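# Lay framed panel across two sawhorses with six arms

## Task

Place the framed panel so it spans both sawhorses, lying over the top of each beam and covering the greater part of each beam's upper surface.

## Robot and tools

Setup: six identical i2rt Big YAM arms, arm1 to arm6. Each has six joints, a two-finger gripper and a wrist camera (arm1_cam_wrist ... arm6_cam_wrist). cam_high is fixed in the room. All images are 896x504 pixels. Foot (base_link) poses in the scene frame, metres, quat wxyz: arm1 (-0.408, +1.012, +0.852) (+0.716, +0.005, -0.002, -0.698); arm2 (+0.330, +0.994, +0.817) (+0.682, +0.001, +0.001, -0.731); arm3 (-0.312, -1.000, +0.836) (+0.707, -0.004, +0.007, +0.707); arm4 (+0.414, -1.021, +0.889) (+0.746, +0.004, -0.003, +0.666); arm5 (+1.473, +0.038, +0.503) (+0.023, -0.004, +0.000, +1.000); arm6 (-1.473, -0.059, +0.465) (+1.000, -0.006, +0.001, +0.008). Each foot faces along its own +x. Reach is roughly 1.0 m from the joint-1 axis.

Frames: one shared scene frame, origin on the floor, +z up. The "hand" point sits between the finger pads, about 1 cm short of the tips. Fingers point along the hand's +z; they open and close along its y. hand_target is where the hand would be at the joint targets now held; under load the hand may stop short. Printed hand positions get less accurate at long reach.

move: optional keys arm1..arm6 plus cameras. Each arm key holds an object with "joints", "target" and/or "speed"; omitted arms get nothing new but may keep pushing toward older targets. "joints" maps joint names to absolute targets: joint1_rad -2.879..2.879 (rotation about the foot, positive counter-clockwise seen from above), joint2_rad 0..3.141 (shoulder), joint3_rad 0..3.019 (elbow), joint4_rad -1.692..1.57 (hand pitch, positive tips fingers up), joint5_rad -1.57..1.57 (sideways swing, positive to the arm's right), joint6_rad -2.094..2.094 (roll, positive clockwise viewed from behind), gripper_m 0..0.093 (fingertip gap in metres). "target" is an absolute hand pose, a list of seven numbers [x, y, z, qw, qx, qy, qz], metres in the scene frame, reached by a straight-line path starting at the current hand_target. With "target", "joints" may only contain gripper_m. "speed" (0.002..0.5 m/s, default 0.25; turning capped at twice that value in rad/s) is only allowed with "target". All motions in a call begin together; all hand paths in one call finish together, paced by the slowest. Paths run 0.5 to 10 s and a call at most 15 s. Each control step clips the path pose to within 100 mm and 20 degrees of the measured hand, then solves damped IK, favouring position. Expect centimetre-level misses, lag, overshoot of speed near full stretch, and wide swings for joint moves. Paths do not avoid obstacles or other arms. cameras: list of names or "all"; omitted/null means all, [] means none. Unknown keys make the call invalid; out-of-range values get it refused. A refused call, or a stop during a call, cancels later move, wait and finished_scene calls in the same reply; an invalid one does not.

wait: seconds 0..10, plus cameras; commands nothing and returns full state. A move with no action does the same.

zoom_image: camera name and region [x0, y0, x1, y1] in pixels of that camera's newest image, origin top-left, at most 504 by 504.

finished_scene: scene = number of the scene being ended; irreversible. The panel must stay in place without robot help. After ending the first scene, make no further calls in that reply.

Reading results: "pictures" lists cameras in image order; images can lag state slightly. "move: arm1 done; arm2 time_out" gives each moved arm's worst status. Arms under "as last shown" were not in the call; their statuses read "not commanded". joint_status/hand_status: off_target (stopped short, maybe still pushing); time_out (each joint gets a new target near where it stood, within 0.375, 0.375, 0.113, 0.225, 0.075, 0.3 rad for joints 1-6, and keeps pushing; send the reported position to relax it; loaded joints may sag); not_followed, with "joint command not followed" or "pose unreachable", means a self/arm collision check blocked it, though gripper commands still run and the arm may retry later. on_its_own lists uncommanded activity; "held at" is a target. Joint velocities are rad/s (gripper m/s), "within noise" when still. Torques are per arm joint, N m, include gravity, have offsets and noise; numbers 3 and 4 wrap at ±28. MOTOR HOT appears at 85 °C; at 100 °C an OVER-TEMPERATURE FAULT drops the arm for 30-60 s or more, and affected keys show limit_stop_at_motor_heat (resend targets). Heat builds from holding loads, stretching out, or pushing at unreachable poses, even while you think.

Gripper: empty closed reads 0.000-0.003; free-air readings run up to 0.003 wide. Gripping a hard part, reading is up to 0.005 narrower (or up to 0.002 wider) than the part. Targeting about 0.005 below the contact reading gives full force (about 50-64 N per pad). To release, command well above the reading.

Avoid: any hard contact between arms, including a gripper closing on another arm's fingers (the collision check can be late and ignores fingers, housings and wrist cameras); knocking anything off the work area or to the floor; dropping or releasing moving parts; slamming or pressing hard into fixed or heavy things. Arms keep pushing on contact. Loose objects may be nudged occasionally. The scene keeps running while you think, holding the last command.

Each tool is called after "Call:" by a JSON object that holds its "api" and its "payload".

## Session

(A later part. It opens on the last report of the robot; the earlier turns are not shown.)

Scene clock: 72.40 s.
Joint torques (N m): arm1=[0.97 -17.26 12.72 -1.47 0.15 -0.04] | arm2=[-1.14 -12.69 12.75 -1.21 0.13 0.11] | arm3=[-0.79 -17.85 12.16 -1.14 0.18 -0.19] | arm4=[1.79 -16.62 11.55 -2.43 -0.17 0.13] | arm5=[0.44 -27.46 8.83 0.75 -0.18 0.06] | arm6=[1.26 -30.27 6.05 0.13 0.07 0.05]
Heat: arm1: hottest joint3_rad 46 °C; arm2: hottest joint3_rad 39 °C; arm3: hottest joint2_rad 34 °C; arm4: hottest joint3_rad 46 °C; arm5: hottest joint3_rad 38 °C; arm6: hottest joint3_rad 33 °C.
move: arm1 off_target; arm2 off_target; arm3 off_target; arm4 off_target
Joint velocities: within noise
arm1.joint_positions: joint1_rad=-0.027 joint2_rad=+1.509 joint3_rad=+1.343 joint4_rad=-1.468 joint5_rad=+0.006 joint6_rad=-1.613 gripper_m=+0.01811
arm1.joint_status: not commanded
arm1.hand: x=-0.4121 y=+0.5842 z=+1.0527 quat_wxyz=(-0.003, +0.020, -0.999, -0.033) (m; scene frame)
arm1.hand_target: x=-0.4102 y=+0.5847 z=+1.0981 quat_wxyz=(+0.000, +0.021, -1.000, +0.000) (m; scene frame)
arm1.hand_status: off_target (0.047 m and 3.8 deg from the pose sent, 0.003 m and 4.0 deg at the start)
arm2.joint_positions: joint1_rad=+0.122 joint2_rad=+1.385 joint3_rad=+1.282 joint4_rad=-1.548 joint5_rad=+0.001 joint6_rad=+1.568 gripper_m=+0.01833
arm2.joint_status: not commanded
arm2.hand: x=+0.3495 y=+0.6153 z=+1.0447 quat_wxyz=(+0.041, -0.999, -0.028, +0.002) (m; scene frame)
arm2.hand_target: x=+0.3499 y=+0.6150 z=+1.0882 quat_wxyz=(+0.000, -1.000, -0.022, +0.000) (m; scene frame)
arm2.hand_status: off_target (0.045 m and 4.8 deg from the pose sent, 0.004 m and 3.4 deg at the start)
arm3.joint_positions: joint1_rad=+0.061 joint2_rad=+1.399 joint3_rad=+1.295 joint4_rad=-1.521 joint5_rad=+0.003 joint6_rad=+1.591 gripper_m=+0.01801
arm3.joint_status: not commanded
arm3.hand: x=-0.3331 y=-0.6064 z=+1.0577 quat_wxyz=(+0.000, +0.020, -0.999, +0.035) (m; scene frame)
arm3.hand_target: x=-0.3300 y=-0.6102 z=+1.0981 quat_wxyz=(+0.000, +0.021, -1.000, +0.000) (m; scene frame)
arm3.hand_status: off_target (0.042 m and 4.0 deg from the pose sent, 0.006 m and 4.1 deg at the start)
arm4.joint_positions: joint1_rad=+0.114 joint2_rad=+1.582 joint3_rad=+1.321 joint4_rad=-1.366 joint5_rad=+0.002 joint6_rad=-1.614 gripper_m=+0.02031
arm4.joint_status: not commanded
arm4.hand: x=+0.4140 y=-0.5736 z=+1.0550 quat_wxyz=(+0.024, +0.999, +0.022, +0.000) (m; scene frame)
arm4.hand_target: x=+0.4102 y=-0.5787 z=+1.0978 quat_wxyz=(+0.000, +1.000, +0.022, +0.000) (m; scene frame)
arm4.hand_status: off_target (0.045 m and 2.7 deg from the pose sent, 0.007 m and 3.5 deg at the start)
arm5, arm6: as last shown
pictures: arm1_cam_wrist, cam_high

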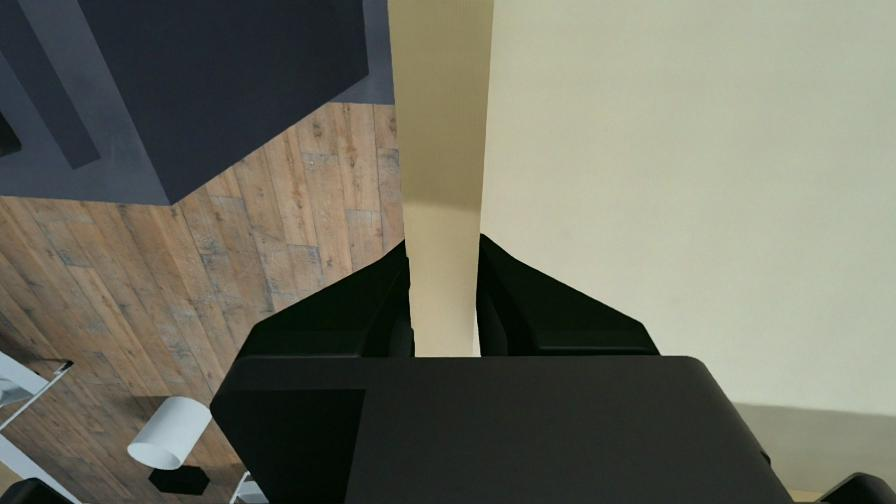

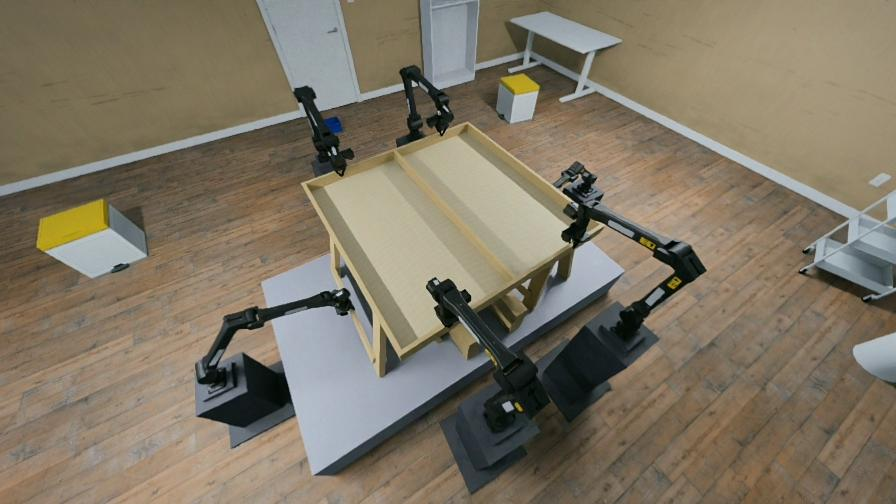

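Call:
{"api": "move", "payload": {"arm1": {"target":[-0.41,0.583,1.05,0,-0.0215,0.9997,0],"speed":0.05}, "arm2": {"target":[0.35,0.613,1.045,0,0.9997,0.0215,0],"speed":0.05}, "arm3": {"target":[-0.33,-0.609,1.045,0,-0.0215,0.9997,0],"speed":0.05}, "arm4": {"target":[0.41,-0.578,1.05,0,0.9997,0.0215,0],"speed":0.05}, "cameras": []}}

Call:
{"api": "move", "payload": {"arm1": {"target":[-0.41,0.583,1.01,0,-0.0215,0.9997,0],"speed":0.05}, "arm2": {"target":[0.35,0.613,1.005,0,0.9997,0.0215,0],"speed":0.05}, "arm3": {"target":[-0.33,-0.609,1.005,0,-0.0215,0.9997,0],"speed":0.05}, "arm4": {"target":[0.41,-0.578,1.01,0,0.9997,0.0215,0],"speed":0.05}, "cameras": ["cam_high"]}}

Scene clock: 74.27 s.
Joint torques (N m): arm1=[0.91 -14.51 8.79 0.53 0.18 -0.05] | arm2=[-1.08 -9.93 8.61 0.35 0.19 0.12] | arm3=[-0.91 -14.45 8.68 0.27 0.19 -0.21] | arm4=[1.85 -13.57 8.68 -0.98 -0.2 0.12] | arm5=[0.5 -27.28 8.91 0.75 -0.15 0.06] | arm6=[1.26 -30.21 6.04 0.12 0.06 0.05]
Heat: arm1: hottest joint3_rad 46 °C; arm2: hottest joint3_rad 39 °C; arm3: hottest joint2_rad 34 °C; arm4: hottest joint3_rad 45 °C; arm5: hottest joint3_rad 38 °C; arm6: hottest joint3_rad 33 °C.
move: arm1 off_target; arm2 off_target; arm3 off_target; arm4 off_target
Joint velocities: within noise
arm1.joint_positions: joint1_rad=-0.027 joint2_rad=+1.496 joint3_rad=+1.290 joint4_rad=-1.394 joint5_rad=+0.006 joint6_rad=-1.613 gripper_m=+0.01778
arm1.joint_status: not commanded
arm1.hand: x=-0.4119 y=+0.5836 z=+1.0382 quat_wxyz=(-0.003, +0.020, -1.000, -0.016) (m; scene frame)
arm1.hand_target: x=-0.4101 y=+0.5831 z=+1.0498 quat_wxyz=(+0.000, +0.021, -1.000, +0.000) (m; scene frame)
arm1.hand_status: off_target (0.012 m and 1.9 deg from the pose sent, 0.004 m and 3.8 deg at the start)
arm2.joint_positions: joint1_rad=+0.122 joint2_rad=+1.363 joint3_rad=+1.232 joint4_rad=-1.475 joint5_rad=+0.000 joint6_rad=+1.568 gripper_m=+0.01833
arm2.joint_status: not commanded
arm2.hand: x=+0.3497 y=+0.6139 z=+1.0334 quat_wxyz=(+0.018, -0.999, -0.028, +0.001) (m; scene frame)
arm2.hand_target: x=+0.3500 y=+0.6131 z=+1.0449 quat_wxyz=(+0.000, -1.000, -0.022, +0.000) (m; scene frame)
arm2.hand_status: off_target (0.012 m and 2.2 deg from the pose sent, 0.002 m and 4.8 deg at the start)
arm3.joint_positions: joint1_rad=+0.061 joint2_rad=+1.378 joint3_rad=+1.212 joint4_rad=-1.413 joint5_rad=+0.003 joint6_rad=+1.591 gripper_m=+0.01801
arm3.joint_status: not commanded
arm3.hand: x=-0.3333 y=-0.6067 z=+1.0338 quat_wxyz=(+0.001, +0.020, -1.000, +0.012) (m; scene frame)
arm3.hand_target: x=-0.3300 y=-0.6090 z=+1.0448 quat_wxyz=(+0.000, +0.021, -1.000, +0.000) (m; scene frame)
arm3.hand_status: off_target (0.012 m and 1.4 deg from the pose sent, 0.013 m and 4.0 deg at the start)
arm4.joint_positions: joint1_rad=+0.114 joint2_rad=+1.577 joint3_rad=+1.259 joint4_rad=-1.276 joint5_rad=+0.003 joint6_rad=-1.613 gripper_m=+0.01955
arm4.joint_status: not commanded
arm4.hand: x=+0.4142 y=-0.5731 z=+1.0344 quat_wxyz=(+0.007, +1.000, +0.022, +0.001) (m; scene frame)
arm4.hand_target: x=+0.4101 y=-0.5780 z=+1.0496 quat_wxyz=(+0.000, +1.000, +0.022, +0.000) (m; scene frame)
arm4.hand_status: off_target (0.017 m and 0.8 deg from the pose sent, 0.008 m and 2.7 deg at the start)
arm5, arm6: as last shown
arm5.joint_positions: joint1_rad=+0.131 joint2_rad=+2.356 joint3_rad=+1.953 joint4_rad=-0.824 joint5_rad=+0.040 joint6_rad=-1.494 gripper_m=+0.04993
arm5.hand: x=+0.7031 y=-0.0203 z=+0.4633 quat_wxyz=(-0.123, +0.697, +0.697, -0.115) (m; scene frame)
arm6.joint_positions: joint1_rad=+0.090 joint2_rad=+2.429 joint3_rad=+2.143 joint4_rad=-1.043 joint5_rad=+0.018 joint6_rad=-1.512 gripper_m=+0.04995
arm6.hand_target: x=-0.7064 y=+0.0149 z=+0.4513 quat_wxyz=(-0.077, +0.713, -0.692, +0.084) (m; scene frame)
pictures: none
No camera images: "cameras" was empty.

Scene clock: 75.60 s.
Joint torques (N m): arm1=[0.85 -10.05 5.81 1.95 0.19 -0.06] | arm2=[-1.08 -5.07 5.31 1.77 0.23 0.11] | arm3=[-1.03 -9.29 5.23 1.77 0.2 -0.23] | arm4=[1.9 -8.88 5.82 0.96 -0.16 0.14] | arm5=[0.38 -27.34 8.91 0.75 -0.15 0.06] | arm6=[1.32 -30.21 6.12 0.06 0.07 0.05]
Heat: arm1: hottest joint3_rad 45 °C; arm2: hottest joint3_rad 39 °C; arm3: hottest joint3_rad 34 °C; arm4: hottest joint3_rad 45 °C; arm5: hottest joint3_rad 38 °C; arm6: hottest joint3_rad 33 °C.
move: arm1 off_target; arm2 off_target; arm3 off_target; arm4 off_target
Joint velocities: within noise
arm1.joint_positions: joint1_rad=-0.027 joint2_rad=+1.463 joint3_rad=+1.250 joint4_rad=-1.326 joint5_rad=+0.006 joint6_rad=-1.613 gripper_m=+0.01746
arm1.joint_status: not commanded
arm1.hand: x=-0.4119 y=+0.5817 z=+1.0364 quat_wxyz=(-0.002, +0.020, -1.000, +0.014) (m; scene frame)
arm1.hand_target: x=-0.4101 y=+0.5842 z=+1.0108 quat_wxyz=(+0.000, +0.022, -1.000, +0.000) (m; scene frame)
arm1.hand_status: off_target (0.026 m and 1.6 deg from the pose sent, 0.028 m and 1.8 deg at the start)
arm2.joint_positions: joint1_rad=+0.122 joint2_rad=+1.319 joint3_rad=+1.184 joint4_rad=-1.404 joint5_rad=+0.000 joint6_rad=+1.568 gripper_m=+0.01795
arm2.joint_status: not commanded
arm2.hand: x=+0.3498 y=+0.6142 z=+1.0309 quat_wxyz=(-0.015, -0.999, -0.028, +0.000) (m; scene frame)
arm2.hand_target: x=+0.3500 y=+0.6144 z=+1.0058 quat_wxyz=(+0.000, -1.000, -0.022, +0.000) (m; scene frame)
arm2.hand_status: off_target (0.026 m and 1.9 deg from the pose sent, 0.028 m and 2.3 deg at the start)
arm3.joint_positions: joint1_rad=+0.061 joint2_rad=+1.340 joint3_rad=+1.169 joint4_rad=-1.343 joint5_rad=+0.002 joint6_rad=+1.592 gripper_m=+0.01795
arm3.joint_status: not commanded
arm3.hand: x=-0.3335 y=-0.6056 z=+1.0318 quat_wxyz=(+0.003, +0.020, -1.000, -0.020) (m; scene frame)
arm3.hand_target: x=-0.3300 y=-0.6102 z=+1.0061 quat_wxyz=(+0.000, +0.021, -1.000, +0.000) (m; scene frame)
arm3.hand_status: off_target (0.027 m and 2.4 deg from the pose sent, 0.029 m and 1.4 deg at the start)
arm4.joint_positions: joint1_rad=+0.114 joint2_rad=+1.552 joint3_rad=+1.223 joint4_rad=-1.219 joint5_rad=+0.003 joint6_rad=-1.613 gripper_m=+0.01869
arm4.joint_status: not commanded
arm4.hand: x=+0.4141 y=-0.5724 z=+1.0318 quat_wxyz=(-0.016, +1.000, +0.022, +0.001) (m; scene frame)
arm4.hand_target: x=+0.4102 y=-0.5787 z=+1.0106 quat_wxyz=(+0.000, +1.000, +0.022, +0.000) (m; scene frame)
arm4.hand_status: off_target (0.023 m and 1.8 deg from the pose sent, 0.025 m and 0.8 deg at the start)
arm5, arm6: as last shown
arm6.joint_positions: joint1_rad=+0.090 joint2_rad=+2.429 joint3_rad=+2.142 joint4_rad=-1.042 joint5_rad=+0.018 joint6_rad=-1.512 gripper_m=+0.04995
arm6.hand: x=-0.6992 y=+0.0201 z=+0.4397 quat_wxyz=(-0.081, +0.718, -0.685, +0.087) (m; scene frame)
pictures: cam_high

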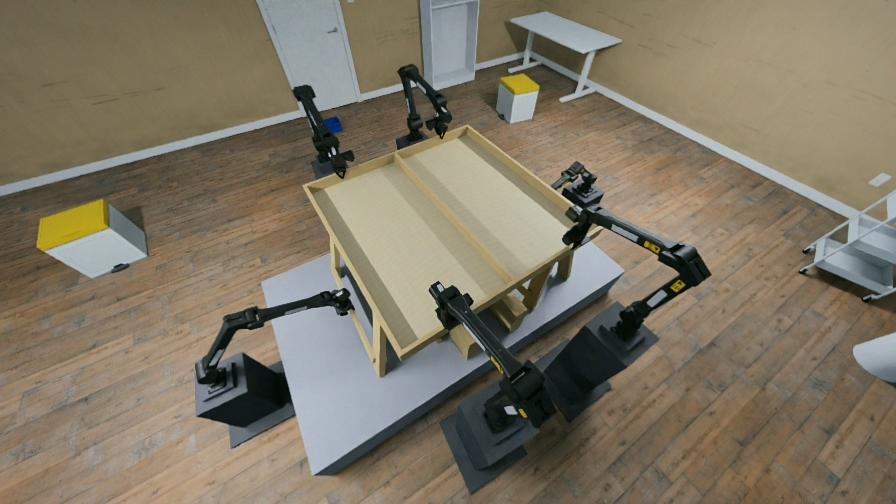

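Call:
{"api": "move", "payload": {"arm1": {"target":[-0.41,0.583,1.034,0,-0.0215,0.9997,0],"speed":0.05}, "arm2": {"target":[0.35,0.613,1.03,0,0.9997,0.0215,0],"speed":0.05}, "arm3": {"target":[-0.33,-0.607,1.03,0,-0.0215,0.9997,0],"speed":0.05}, "arm4": {"target":[0.41,-0.574,1.032,0,0.9997,0.0215,0],"speed":0.05}, "arm5": {"joints":{"gripper_m":0.09}}, "arm6": {"joints":{"gripper_m":0.09}}, "cameras": []}}

Call:
{"api": "move", "payload": {"arm1": {"joints":{"gripper_m":0.085}}, "arm2": {"joints":{"gripper_m":0.085}}, "arm3": {"joints":{"gripper_m":0.085}}, "arm4": {"joints":{"gripper_m":0.085}}, "arm5": {"target":[0.83,0,0.70,0.153,-0.690,-0.690,0.153],"speed":0.2}, "arm6": {"target":[-0.83,0,0.70,-0.153,0.690,-0.690,0.153],"speed":0.2}}}

Scene clock: 77.10 s.
Joint torques (N m): arm1=[0.85 -11.05 9.29 -0.13 0.19 -0.05] | arm2=[-1.08 -5.66 9.51 -0.32 0.22 0.11] | arm3=[-0.97 -9.88 9.66 -0.34 0.2 -0.23] | arm4=[1.96 -9.47 9.81 -1.07 -0.17 0.14] | arm5=[0.44 -27.11 9.95 0.72 -0.15 0.06] | arm6=[1.26 -29.8 8.02 0.35 0.06 0.04]
Heat: arm1: hottest joint3_rad 45 °C; arm2: hottest joint3_rad 39 °C; arm3: hottest joint3_rad 34 °C; arm4: hottest joint3_rad 44 °C; arm5: hottest joint3_rad 38 °C; arm6: hottest joint3_rad 33 °C.
move: arm1 done; arm2 done; arm3 done; arm4 done; arm5 done; arm6 done
Joint velocities: within noise
arm1.joint_positions: joint1_rad=-0.027 joint2_rad=+1.462 joint3_rad=+1.251 joint4_rad=-1.331 joint5_rad=+0.006 joint6_rad=-1.612 gripper_m=+0.01746
arm1.joint_status: not commanded
arm1.hand: x=-0.4119 y=+0.5828 z=+1.0370 quat_wxyz=(-0.002, +0.020, -1.000, +0.012) (m; scene frame)
arm1.hand_target: x=-0.4101 y=+0.5831 z=+1.0340 quat_wxyz=(+0.000, +0.021, -1.000, +0.000) (m; scene frame)
arm1.hand_status: done (0.004 m and 1.5 deg from the pose sent, 0.003 m and 1.7 deg at the start)
arm2.joint_positions: joint1_rad=+0.122 joint2_rad=+1.319 joint3_rad=+1.186 joint4_rad=-1.412 joint5_rad=+0.000 joint6_rad=+1.568 gripper_m=+0.01795
arm2.joint_status: not commanded
arm2.hand: x=+0.3497 y=+0.6157 z=+1.0318 quat_wxyz=(-0.012, -1.000, -0.028, +0.000) (m; scene frame)
arm2.hand_target: x=+0.3500 y=+0.6130 z=+1.0299 quat_wxyz=(+0.000, -1.000, -0.022, +0.000) (m; scene frame)
arm2.hand_status: done (0.003 m and 1.6 deg from the pose sent, 0.002 m and 1.9 deg at the start)
arm3.joint_positions: joint1_rad=+0.061 joint2_rad=+1.342 joint3_rad=+1.173 joint4_rad=-1.355 joint5_rad=+0.002 joint6_rad=+1.592 gripper_m=+0.01795
arm3.joint_status: not commanded
arm3.hand: x=-0.3334 y=-0.6072 z=+1.0326 quat_wxyz=(+0.003, +0.020, -1.000, -0.015) (m; scene frame)
arm3.hand_target: x=-0.3299 y=-0.6070 z=+1.0301 quat_wxyz=(+0.000, +0.021, -1.000, +0.000) (m; scene frame)
arm3.hand_status: done (0.004 m and 1.8 deg from the pose sent, 0.004 m and 2.4 deg at the start)
arm4.joint_positions: joint1_rad=+0.114 joint2_rad=+1.552 joint3_rad=+1.224 joint4_rad=-1.226 joint5_rad=+0.003 joint6_rad=-1.613 gripper_m=+0.01868
arm4.joint_status: not commanded
arm4.hand: x=+0.4141 y=-0.5739 z=+1.0322 quat_wxyz=(-0.013, +1.000, +0.022, +0.001) (m; scene frame)
arm4.hand_target: x=+0.4100 y=-0.5740 z=+1.0320 quat_wxyz=(+0.000, +1.000, +0.022, +0.000) (m; scene frame)
arm4.hand_status: done (0.004 m and 1.5 deg from the pose sent, 0.004 m and 1.8 deg at the start)
arm5.joint_positions: joint1_rad=+0.131 joint2_rad=+2.355 joint3_rad=+1.940 joint4_rad=-0.824 joint5_rad=+0.040 joint6_rad=-1.494 gripper_m=+0.08989
arm5.joint_status: all done
arm5.hand: x=+0.7078 y=-0.0199 z=+0.4587 quat_wxyz=(-0.119, +0.697, +0.698, -0.110) (m; scene frame)
arm5.hand_target: x=+0.7125 y=-0.0183 z=+0.4574 quat_wxyz=(-0.115, +0.698, +0.699, -0.106) (m; scene frame)
arm5.hand_status: not commanded
arm6.joint_positions: joint1_rad=+0.090 joint2_rad=+2.427 joint3_rad=+2.117 joint4_rad=-1.051 joint5_rad=+0.018 joint6_rad=-1.511 gripper_m=+0.08990
arm6.joint_status: all done
arm6.hand: x=-0.7098 y=+0.0189 z=+0.4302 quat_wxyz=(-0.069, +0.720, -0.687, +0.077) (m; scene frame)
arm6.hand_target: x=-0.7065 y=+0.0150 z=+0.4513 quat_wxyz=(-0.077, +0.713, -0.692, +0.084) (m; scene frame)
arm6.hand_status: not commanded
pictures: none
No camera images: "cameras" was empty.

Scene clock: 79.40 s.
Joint torques (N m): arm1=[0.91 -10.99 9.29 0.06 0.09 -0.05] | arm2=[-1.08 -6.07 9.47 -0.02 0.22 0.08] | arm3=[-0.97 -10.46 9.61 0.24 0.16 -0.23] | arm4=[1.9 -10.17 9.78 -0.28 -0.17 0.12] | arm5=[0.03 -18.49 11.02 0.79 -0.19 -0.04] | arm6=[1.14 -20.95 8.43 0.66 0.11 0.07]
Heat: arm1: hottest joint3_rad 45 °C; arm2: hottest joint3_rad 39 °C; arm3: hottest joint3_rad 34 °C; arm4: hottest joint3_rad 44 °C; arm5: hottest joint3_rad 38 °C; arm6: hottest joint3_rad 33 °C.
move: arm1 done; arm2 done; arm3 done; arm4 done; arm5 off_target; arm6 off_target
Joint velocities: within noise
arm1.joint_positions: joint1_rad=-0.027 joint2_rad=+1.463 joint3_rad=+1.251 joint4_rad=-1.337 joint5_rad=+0.008 joint6_rad=-1.612 gripper_m=+0.08495
arm1.joint_status: all done
arm1.hand: x=-0.4124 y=+0.5842 z=+1.0368 quat_wxyz=(-0.001, +0.020, -1.000, +0.009) (m; scene frame)
arm1.hand_target: x=-0.4101 y=+0.5830 z=+1.0340 quat_wxyz=(+0.000, +0.021, -1.000, +0.000) (m; scene frame)
arm1.hand_status: not commanded
arm2.joint_positions: joint1_rad=+0.122 joint2_rad=+1.325 joint3_rad=+1.186 joint4_rad=-1.421 joint5_rad=+0.000 joint6_rad=+1.571 gripper_m=+0.08489
arm2.joint_status: all done
arm2.hand: x=+0.3496 y=+0.6174 z=+1.0297 quat_wxyz=(-0.005, -1.000, -0.026, +0.000) (m; scene frame)
arm2.hand_target: x=+0.3500 y=+0.6130 z=+1.0299 quat_wxyz=(+0.000, -1.000, -0.022, +0.000) (m; scene frame)
arm2.hand_status: not commanded
arm3.joint_positions: joint1_rad=+0.061 joint2_rad=+1.347 joint3_rad=+1.173 joint4_rad=-1.370 joint5_rad=+0.003 joint6_rad=+1.592 gripper_m=+0.08494
arm3.joint_status: all done
arm3.hand: x=-0.3331 y=-0.6105 z=+1.0306 quat_wxyz=(+0.002, +0.020, -1.000, -0.005) (m; scene frame)
arm3.hand_target: x=-0.3300 y=-0.6070 z=+1.0301 quat_wxyz=(+0.000, +0.021, -1.000, +0.000) (m; scene frame)
arm3.hand_status: not commanded
arm4.joint_positions: joint1_rad=+0.114 joint2_rad=+1.562 joint3_rad=+1.224 joint4_rad=-1.247 joint5_rad=+0.003 joint6_rad=-1.612 gripper_m=+0.08496
arm4.joint_status: all done
arm4.hand: x=+0.4141 y=-0.5790 z=+1.0280 quat_wxyz=(+0.002, +1.000, +0.022, +0.001) (m; scene frame)
arm4.hand_target: x=+0.4100 y=-0.5740 z=+1.0321 quat_wxyz=(+0.000, +1.000, +0.022, +0.000) (m; scene frame)
arm4.hand_status: not commanded
arm5.joint_positions: joint1_rad=+0.121 joint2_rad=+1.749 joint3_rad=+1.604 joint4_rad=-0.949 joint5_rad=+0.030 joint6_rad=-1.496 gripper_m=+0.08992
arm5.joint_status: not commanded
arm5.hand: x=+0.8251 y=-0.0045 z=+0.7132 quat_wxyz=(-0.163, +0.691, +0.685, -0.166) (m; scene frame)
arm5.hand_target: x=+0.8301 y=-0.0001 z=+0.7002 quat_wxyz=(-0.153, +0.690, +0.690, -0.153) (m; scene frame)
arm5.hand_status: off_target (0.015 m and 2.0 deg from the pose sent, 0.271 m and 6.4 deg at the start)
arm6.joint_positions: joint1_rad=+0.088 joint2_rad=+1.776 joint3_rad=+1.685 joint4_rad=-1.049 joint5_rad=+0.029 joint6_rad=-1.490 gripper_m=+0.08999
arm6.joint_status: not commanded
arm6.hand: x=-0.8265 y=+0.0059 z=+0.6903 quat_wxyz=(-0.151, +0.698, -0.684, +0.150) (m; scene frame)
arm6.hand_target: x=-0.8299 y=+0.0000 z=+0.7000 quat_wxyz=(-0.153, +0.690, -0.690, +0.153) (m; scene frame)
arm6.hand_status: off_target (0.012 m and 1.2 deg from the pose sent, 0.296 m and 13.4 deg at the start)
pictures: arm1_cam_wrist, arm2_cam_wrist, arm3_cam_wrist, arm4_cam_wrist, arm5_cam_wrist, arm6_cam_wrist, cam_high

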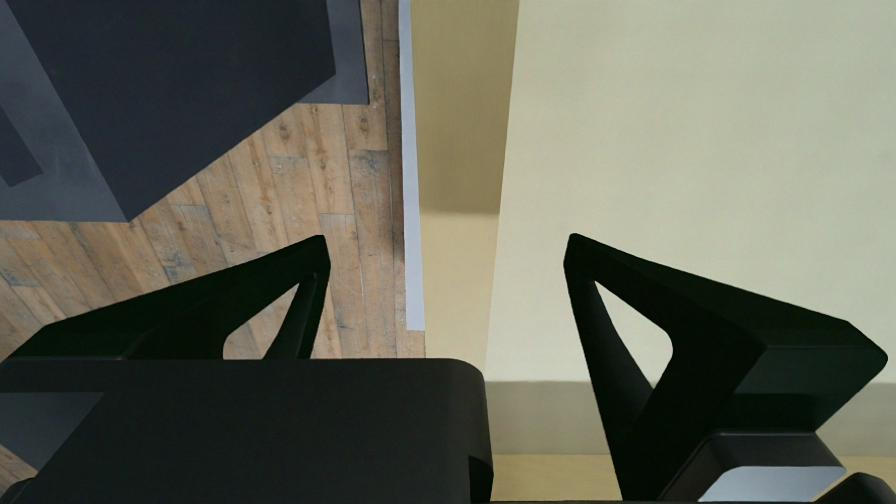

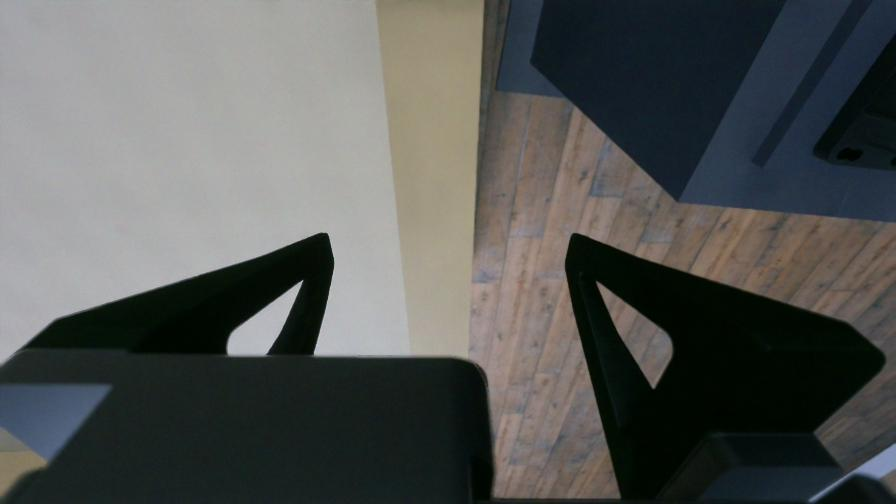

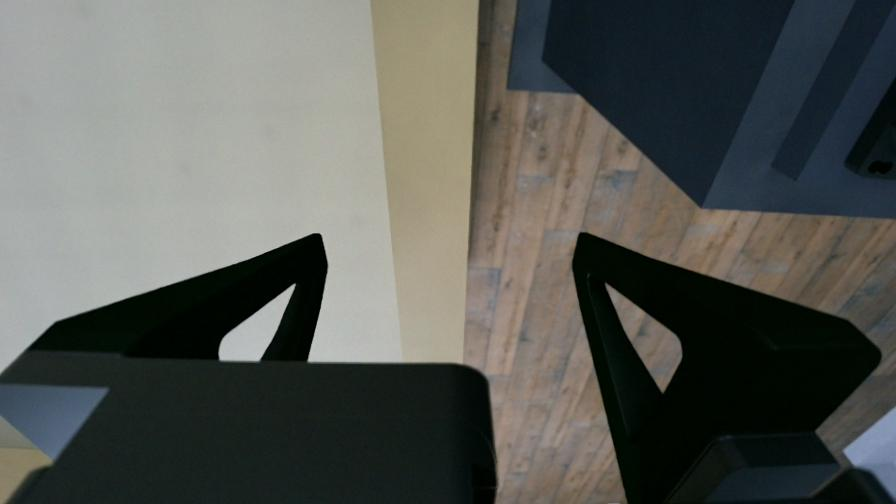

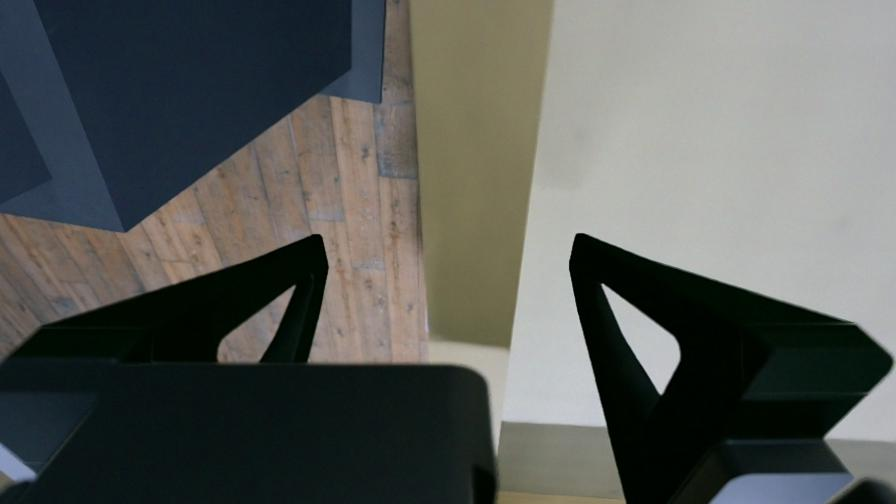

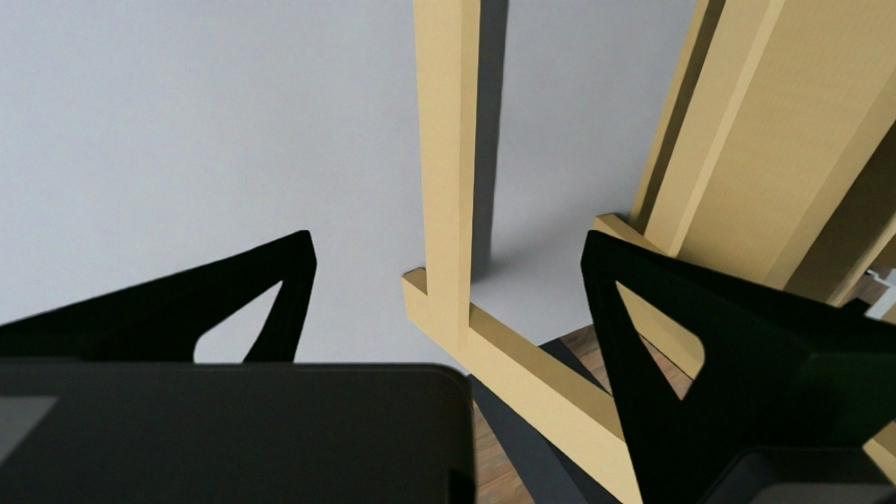

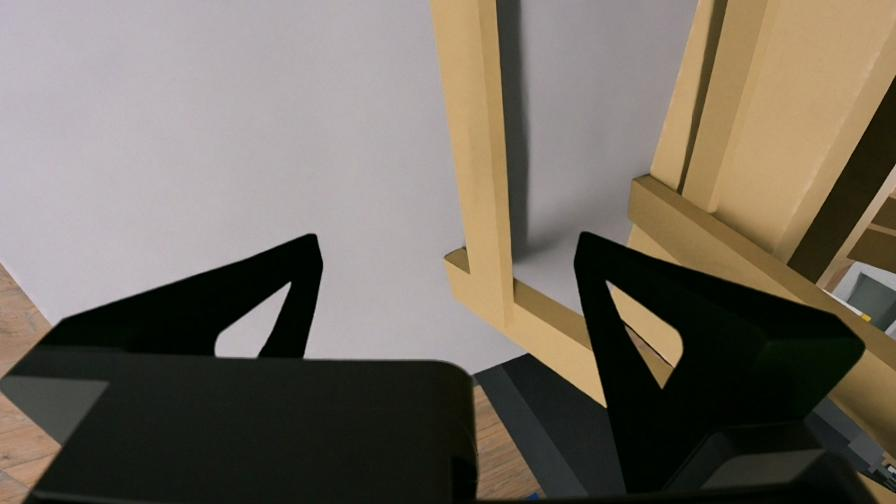

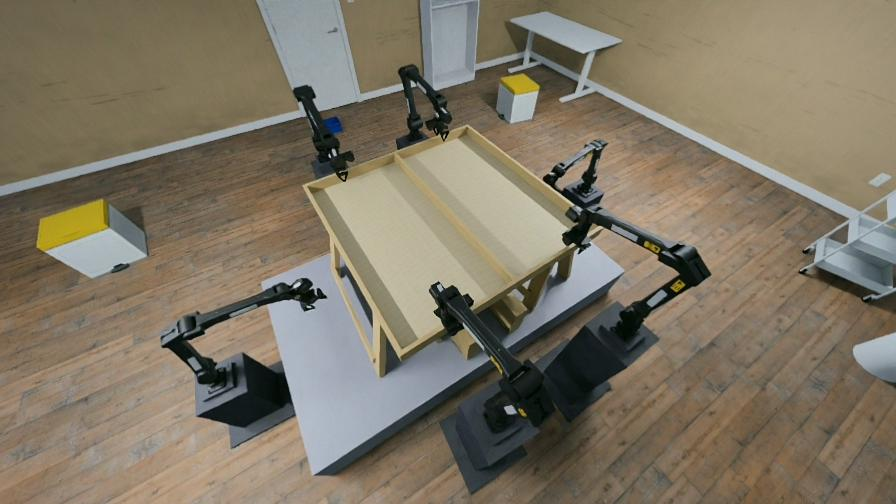

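Call:
{"api": "move", "payload": {"arm1": {"target":[-0.41,0.584,1.14,0,-0.0215,0.9997,0],"speed":0.12}, "arm2": {"target":[0.35,0.610,1.14,0,0.9997,0.0215,0],"speed":0.12}, "arm3": {"target":[-0.33,-0.602,1.14,0,-0.0215,0.9997,0],"speed":0.12}, "arm4": {"target":[0.41,-0.578,1.14,0,0.9997,0.0215,0],"speed":0.12}, "arm5": {"target":[1.1,0,0.8,0.153,-0.690,-0.690,0.153],"speed":0.25}, "arm6": {"target":[-1.1,0,0.8,-0.153,0.690,-0.690,0.153],"speed":0.25}, "cameras": ["cam_high","arm5_cam_wrist"]}}

Call:
{"api": "finished_scene", "payload": {"scene": 1}}

Scene clock: 81.90 s.
Joint torques (N m): arm1=[1.08 -13.27 12.4 -0.08 0.07 -0.03] | arm2=[-1.14 -7.71 12.27 -0.05 0.22 0.08] | arm3=[-0.79 -10.75 12.59 0.14 0.15 -0.21] | arm4=[1.9 -11.52 14.11 -0.38 -0.18 0.11] | arm5=[1.08 -6.01 11.1 0.77 0.04 0.21] | arm6=[2.43 -6.83 8.35 0.68 0.14 0.06]
Heat: arm1: hottest joint3_rad 45 °C; arm2: hottest joint3_rad 39 °C; arm3: hottest joint3_rad 34 °C; arm4: hottest joint3_rad 43 °C; arm5: hottest joint3_rad 37 °C; arm6: hottest joint3_rad 33 °C.
move: arm1 off_target; arm2 off_target; arm3 off_target; arm4 off_target; arm5 off_target; arm6 done
Joint velocities: within noise
arm1.joint_positions: joint1_rad=-0.027 joint2_rad=+1.462 joint3_rad=+1.459 joint4_rad=-1.613 joint5_rad=+0.008 joint6_rad=-1.612 gripper_m=+0.08495
arm1.joint_status: not commanded
arm1.hand: x=-0.4131 y=+0.5923 z=+1.1161 quat_wxyz=(-0.001, +0.020, -0.999, -0.025) (m; scene frame)
arm1.hand_target: x=-0.4101 y=+0.5849 z=+1.1397 quat_wxyz=(+0.000, +0.021, -1.000, +0.000) (m; scene frame)
arm1.hand_status: off_target (0.025 m and 2.8 deg from the pose sent, 0.103 m and 1.1 deg at the start)
arm2.joint_positions: joint1_rad=+0.122 joint2_rad=+1.325 joint3_rad=+1.418 joint4_rad=-1.668 joint5_rad=+0.000 joint6_rad=+1.571 gripper_m=+0.08489
arm2.joint_status: not commanded
arm2.hand: x=+0.3496 y=+0.6190 z=+1.1179 quat_wxyz=(+0.003, -1.000, -0.026, +0.000) (m; scene frame)
arm2.hand_target: x=+0.3500 y=+0.6109 z=+1.1391 quat_wxyz=(-0.021, -1.000, -0.022, -0.001) (m; scene frame)
arm2.hand_status: off_target (0.024 m and 0.7 deg from the pose sent, 0.111 m and 0.8 deg at the start; a joint's target at an end of its range on 29 of 61 steps)
arm3.joint_positions: joint1_rad=+0.061 joint2_rad=+1.347 joint3_rad=+1.424 joint4_rad=-1.659 joint5_rad=+0.004 joint6_rad=+1.592 gripper_m=+0.08494
arm3.joint_status: not commanded
arm3.hand: x=-0.3322 y=-0.6135 z=+1.1262 quat_wxyz=(+0.001, +0.020, -1.000, +0.013) (m; scene frame)
arm3.hand_target: x=-0.3299 y=-0.6026 z=+1.1399 quat_wxyz=(+0.000, +0.021, -1.000, +0.000) (m; scene frame)
arm3.hand_status: off_target (0.018 m and 1.5 deg from the pose sent, 0.110 m and 0.7 deg at the start)
arm4.joint_positions: joint1_rad=+0.114 joint2_rad=+1.517 joint3_rad=+1.390 joint4_rad=-1.526 joint5_rad=+0.002 joint6_rad=-1.612 gripper_m=+0.08496
arm4.joint_status: not commanded
arm4.hand: x=+0.4141 y=-0.5952 z=+1.1095 quat_wxyz=(+0.036, +0.999, +0.022, +0.000) (m; scene frame)
arm4.hand_target: x=+0.4101 y=-0.5799 z=+1.1399 quat_wxyz=(+0.000, +1.000, +0.022, +0.000) (m; scene frame)
arm4.hand_status: off_target (0.035 m and 4.2 deg from the pose sent, 0.112 m and 0.3 deg at the start)
arm5.joint_positions: joint1_rad=+0.167 joint2_rad=+1.026 joint3_rad=+1.134 joint4_rad=-1.206 joint5_rad=+0.053 joint6_rad=-1.470 gripper_m=+0.08992
arm5.joint_status: not commanded
arm5.hand: x=+1.0959 y=+0.0021 z=+0.8095 quat_wxyz=(-0.163, +0.686, +0.690, -0.163) (m; scene frame)
arm5.hand_target: x=+1.1000 y=+0.0002 z=+0.8001 quat_wxyz=(-0.153, +0.690, +0.690, -0.153) (m; scene frame)
arm5.hand_status: off_target (0.011 m and 1.7 deg from the pose sent, 0.288 m and 2.0 deg at the start)
arm6.joint_positions: joint1_rad=+0.155 joint2_rad=+1.064 joint3_rad=+1.238 joint4_rad=-1.303 joint5_rad=+0.064 joint6_rad=-1.416 gripper_m=+0.08999
arm6.joint_status: not commanded
arm6.hand: x=-1.0967 y=-0.0021 z=+0.8002 quat_wxyz=(-0.155, +0.691, -0.688, +0.156) (m; scene frame)
arm6.hand_target: x=-1.1000 y=+0.0000 z=+0.8000 quat_wxyz=(-0.153, +0.690, -0.690, +0.153) (m; scene frame)
arm6.hand_status: done (0.004 m and 0.5 deg from the pose sent, 0.295 m and 1.2 deg at the start)
pictures: arm5_cam_wrist, cam_high

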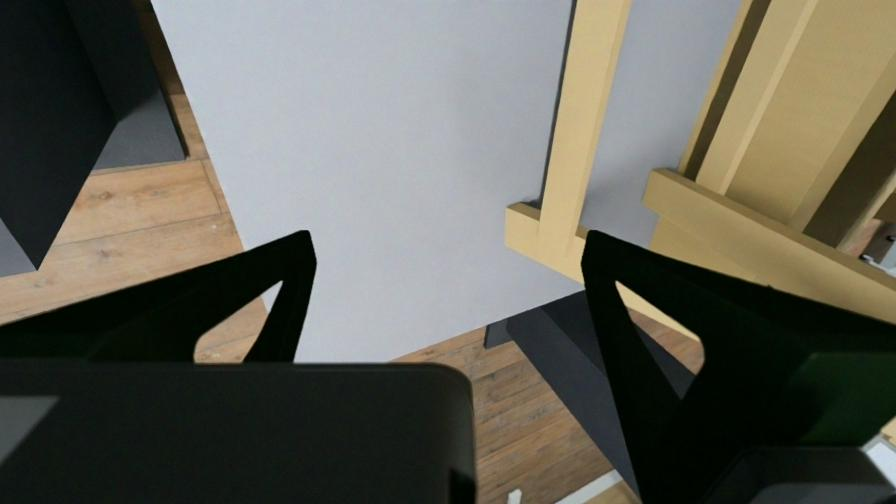

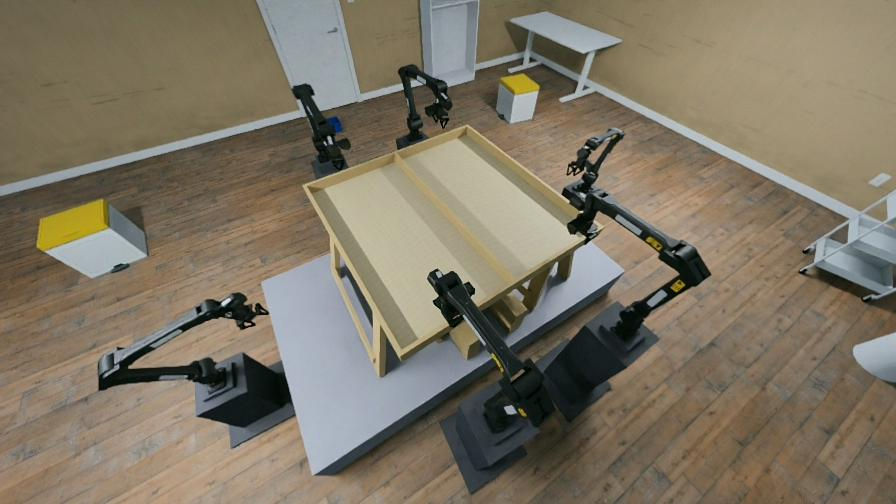

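The scene is finished: the task was done.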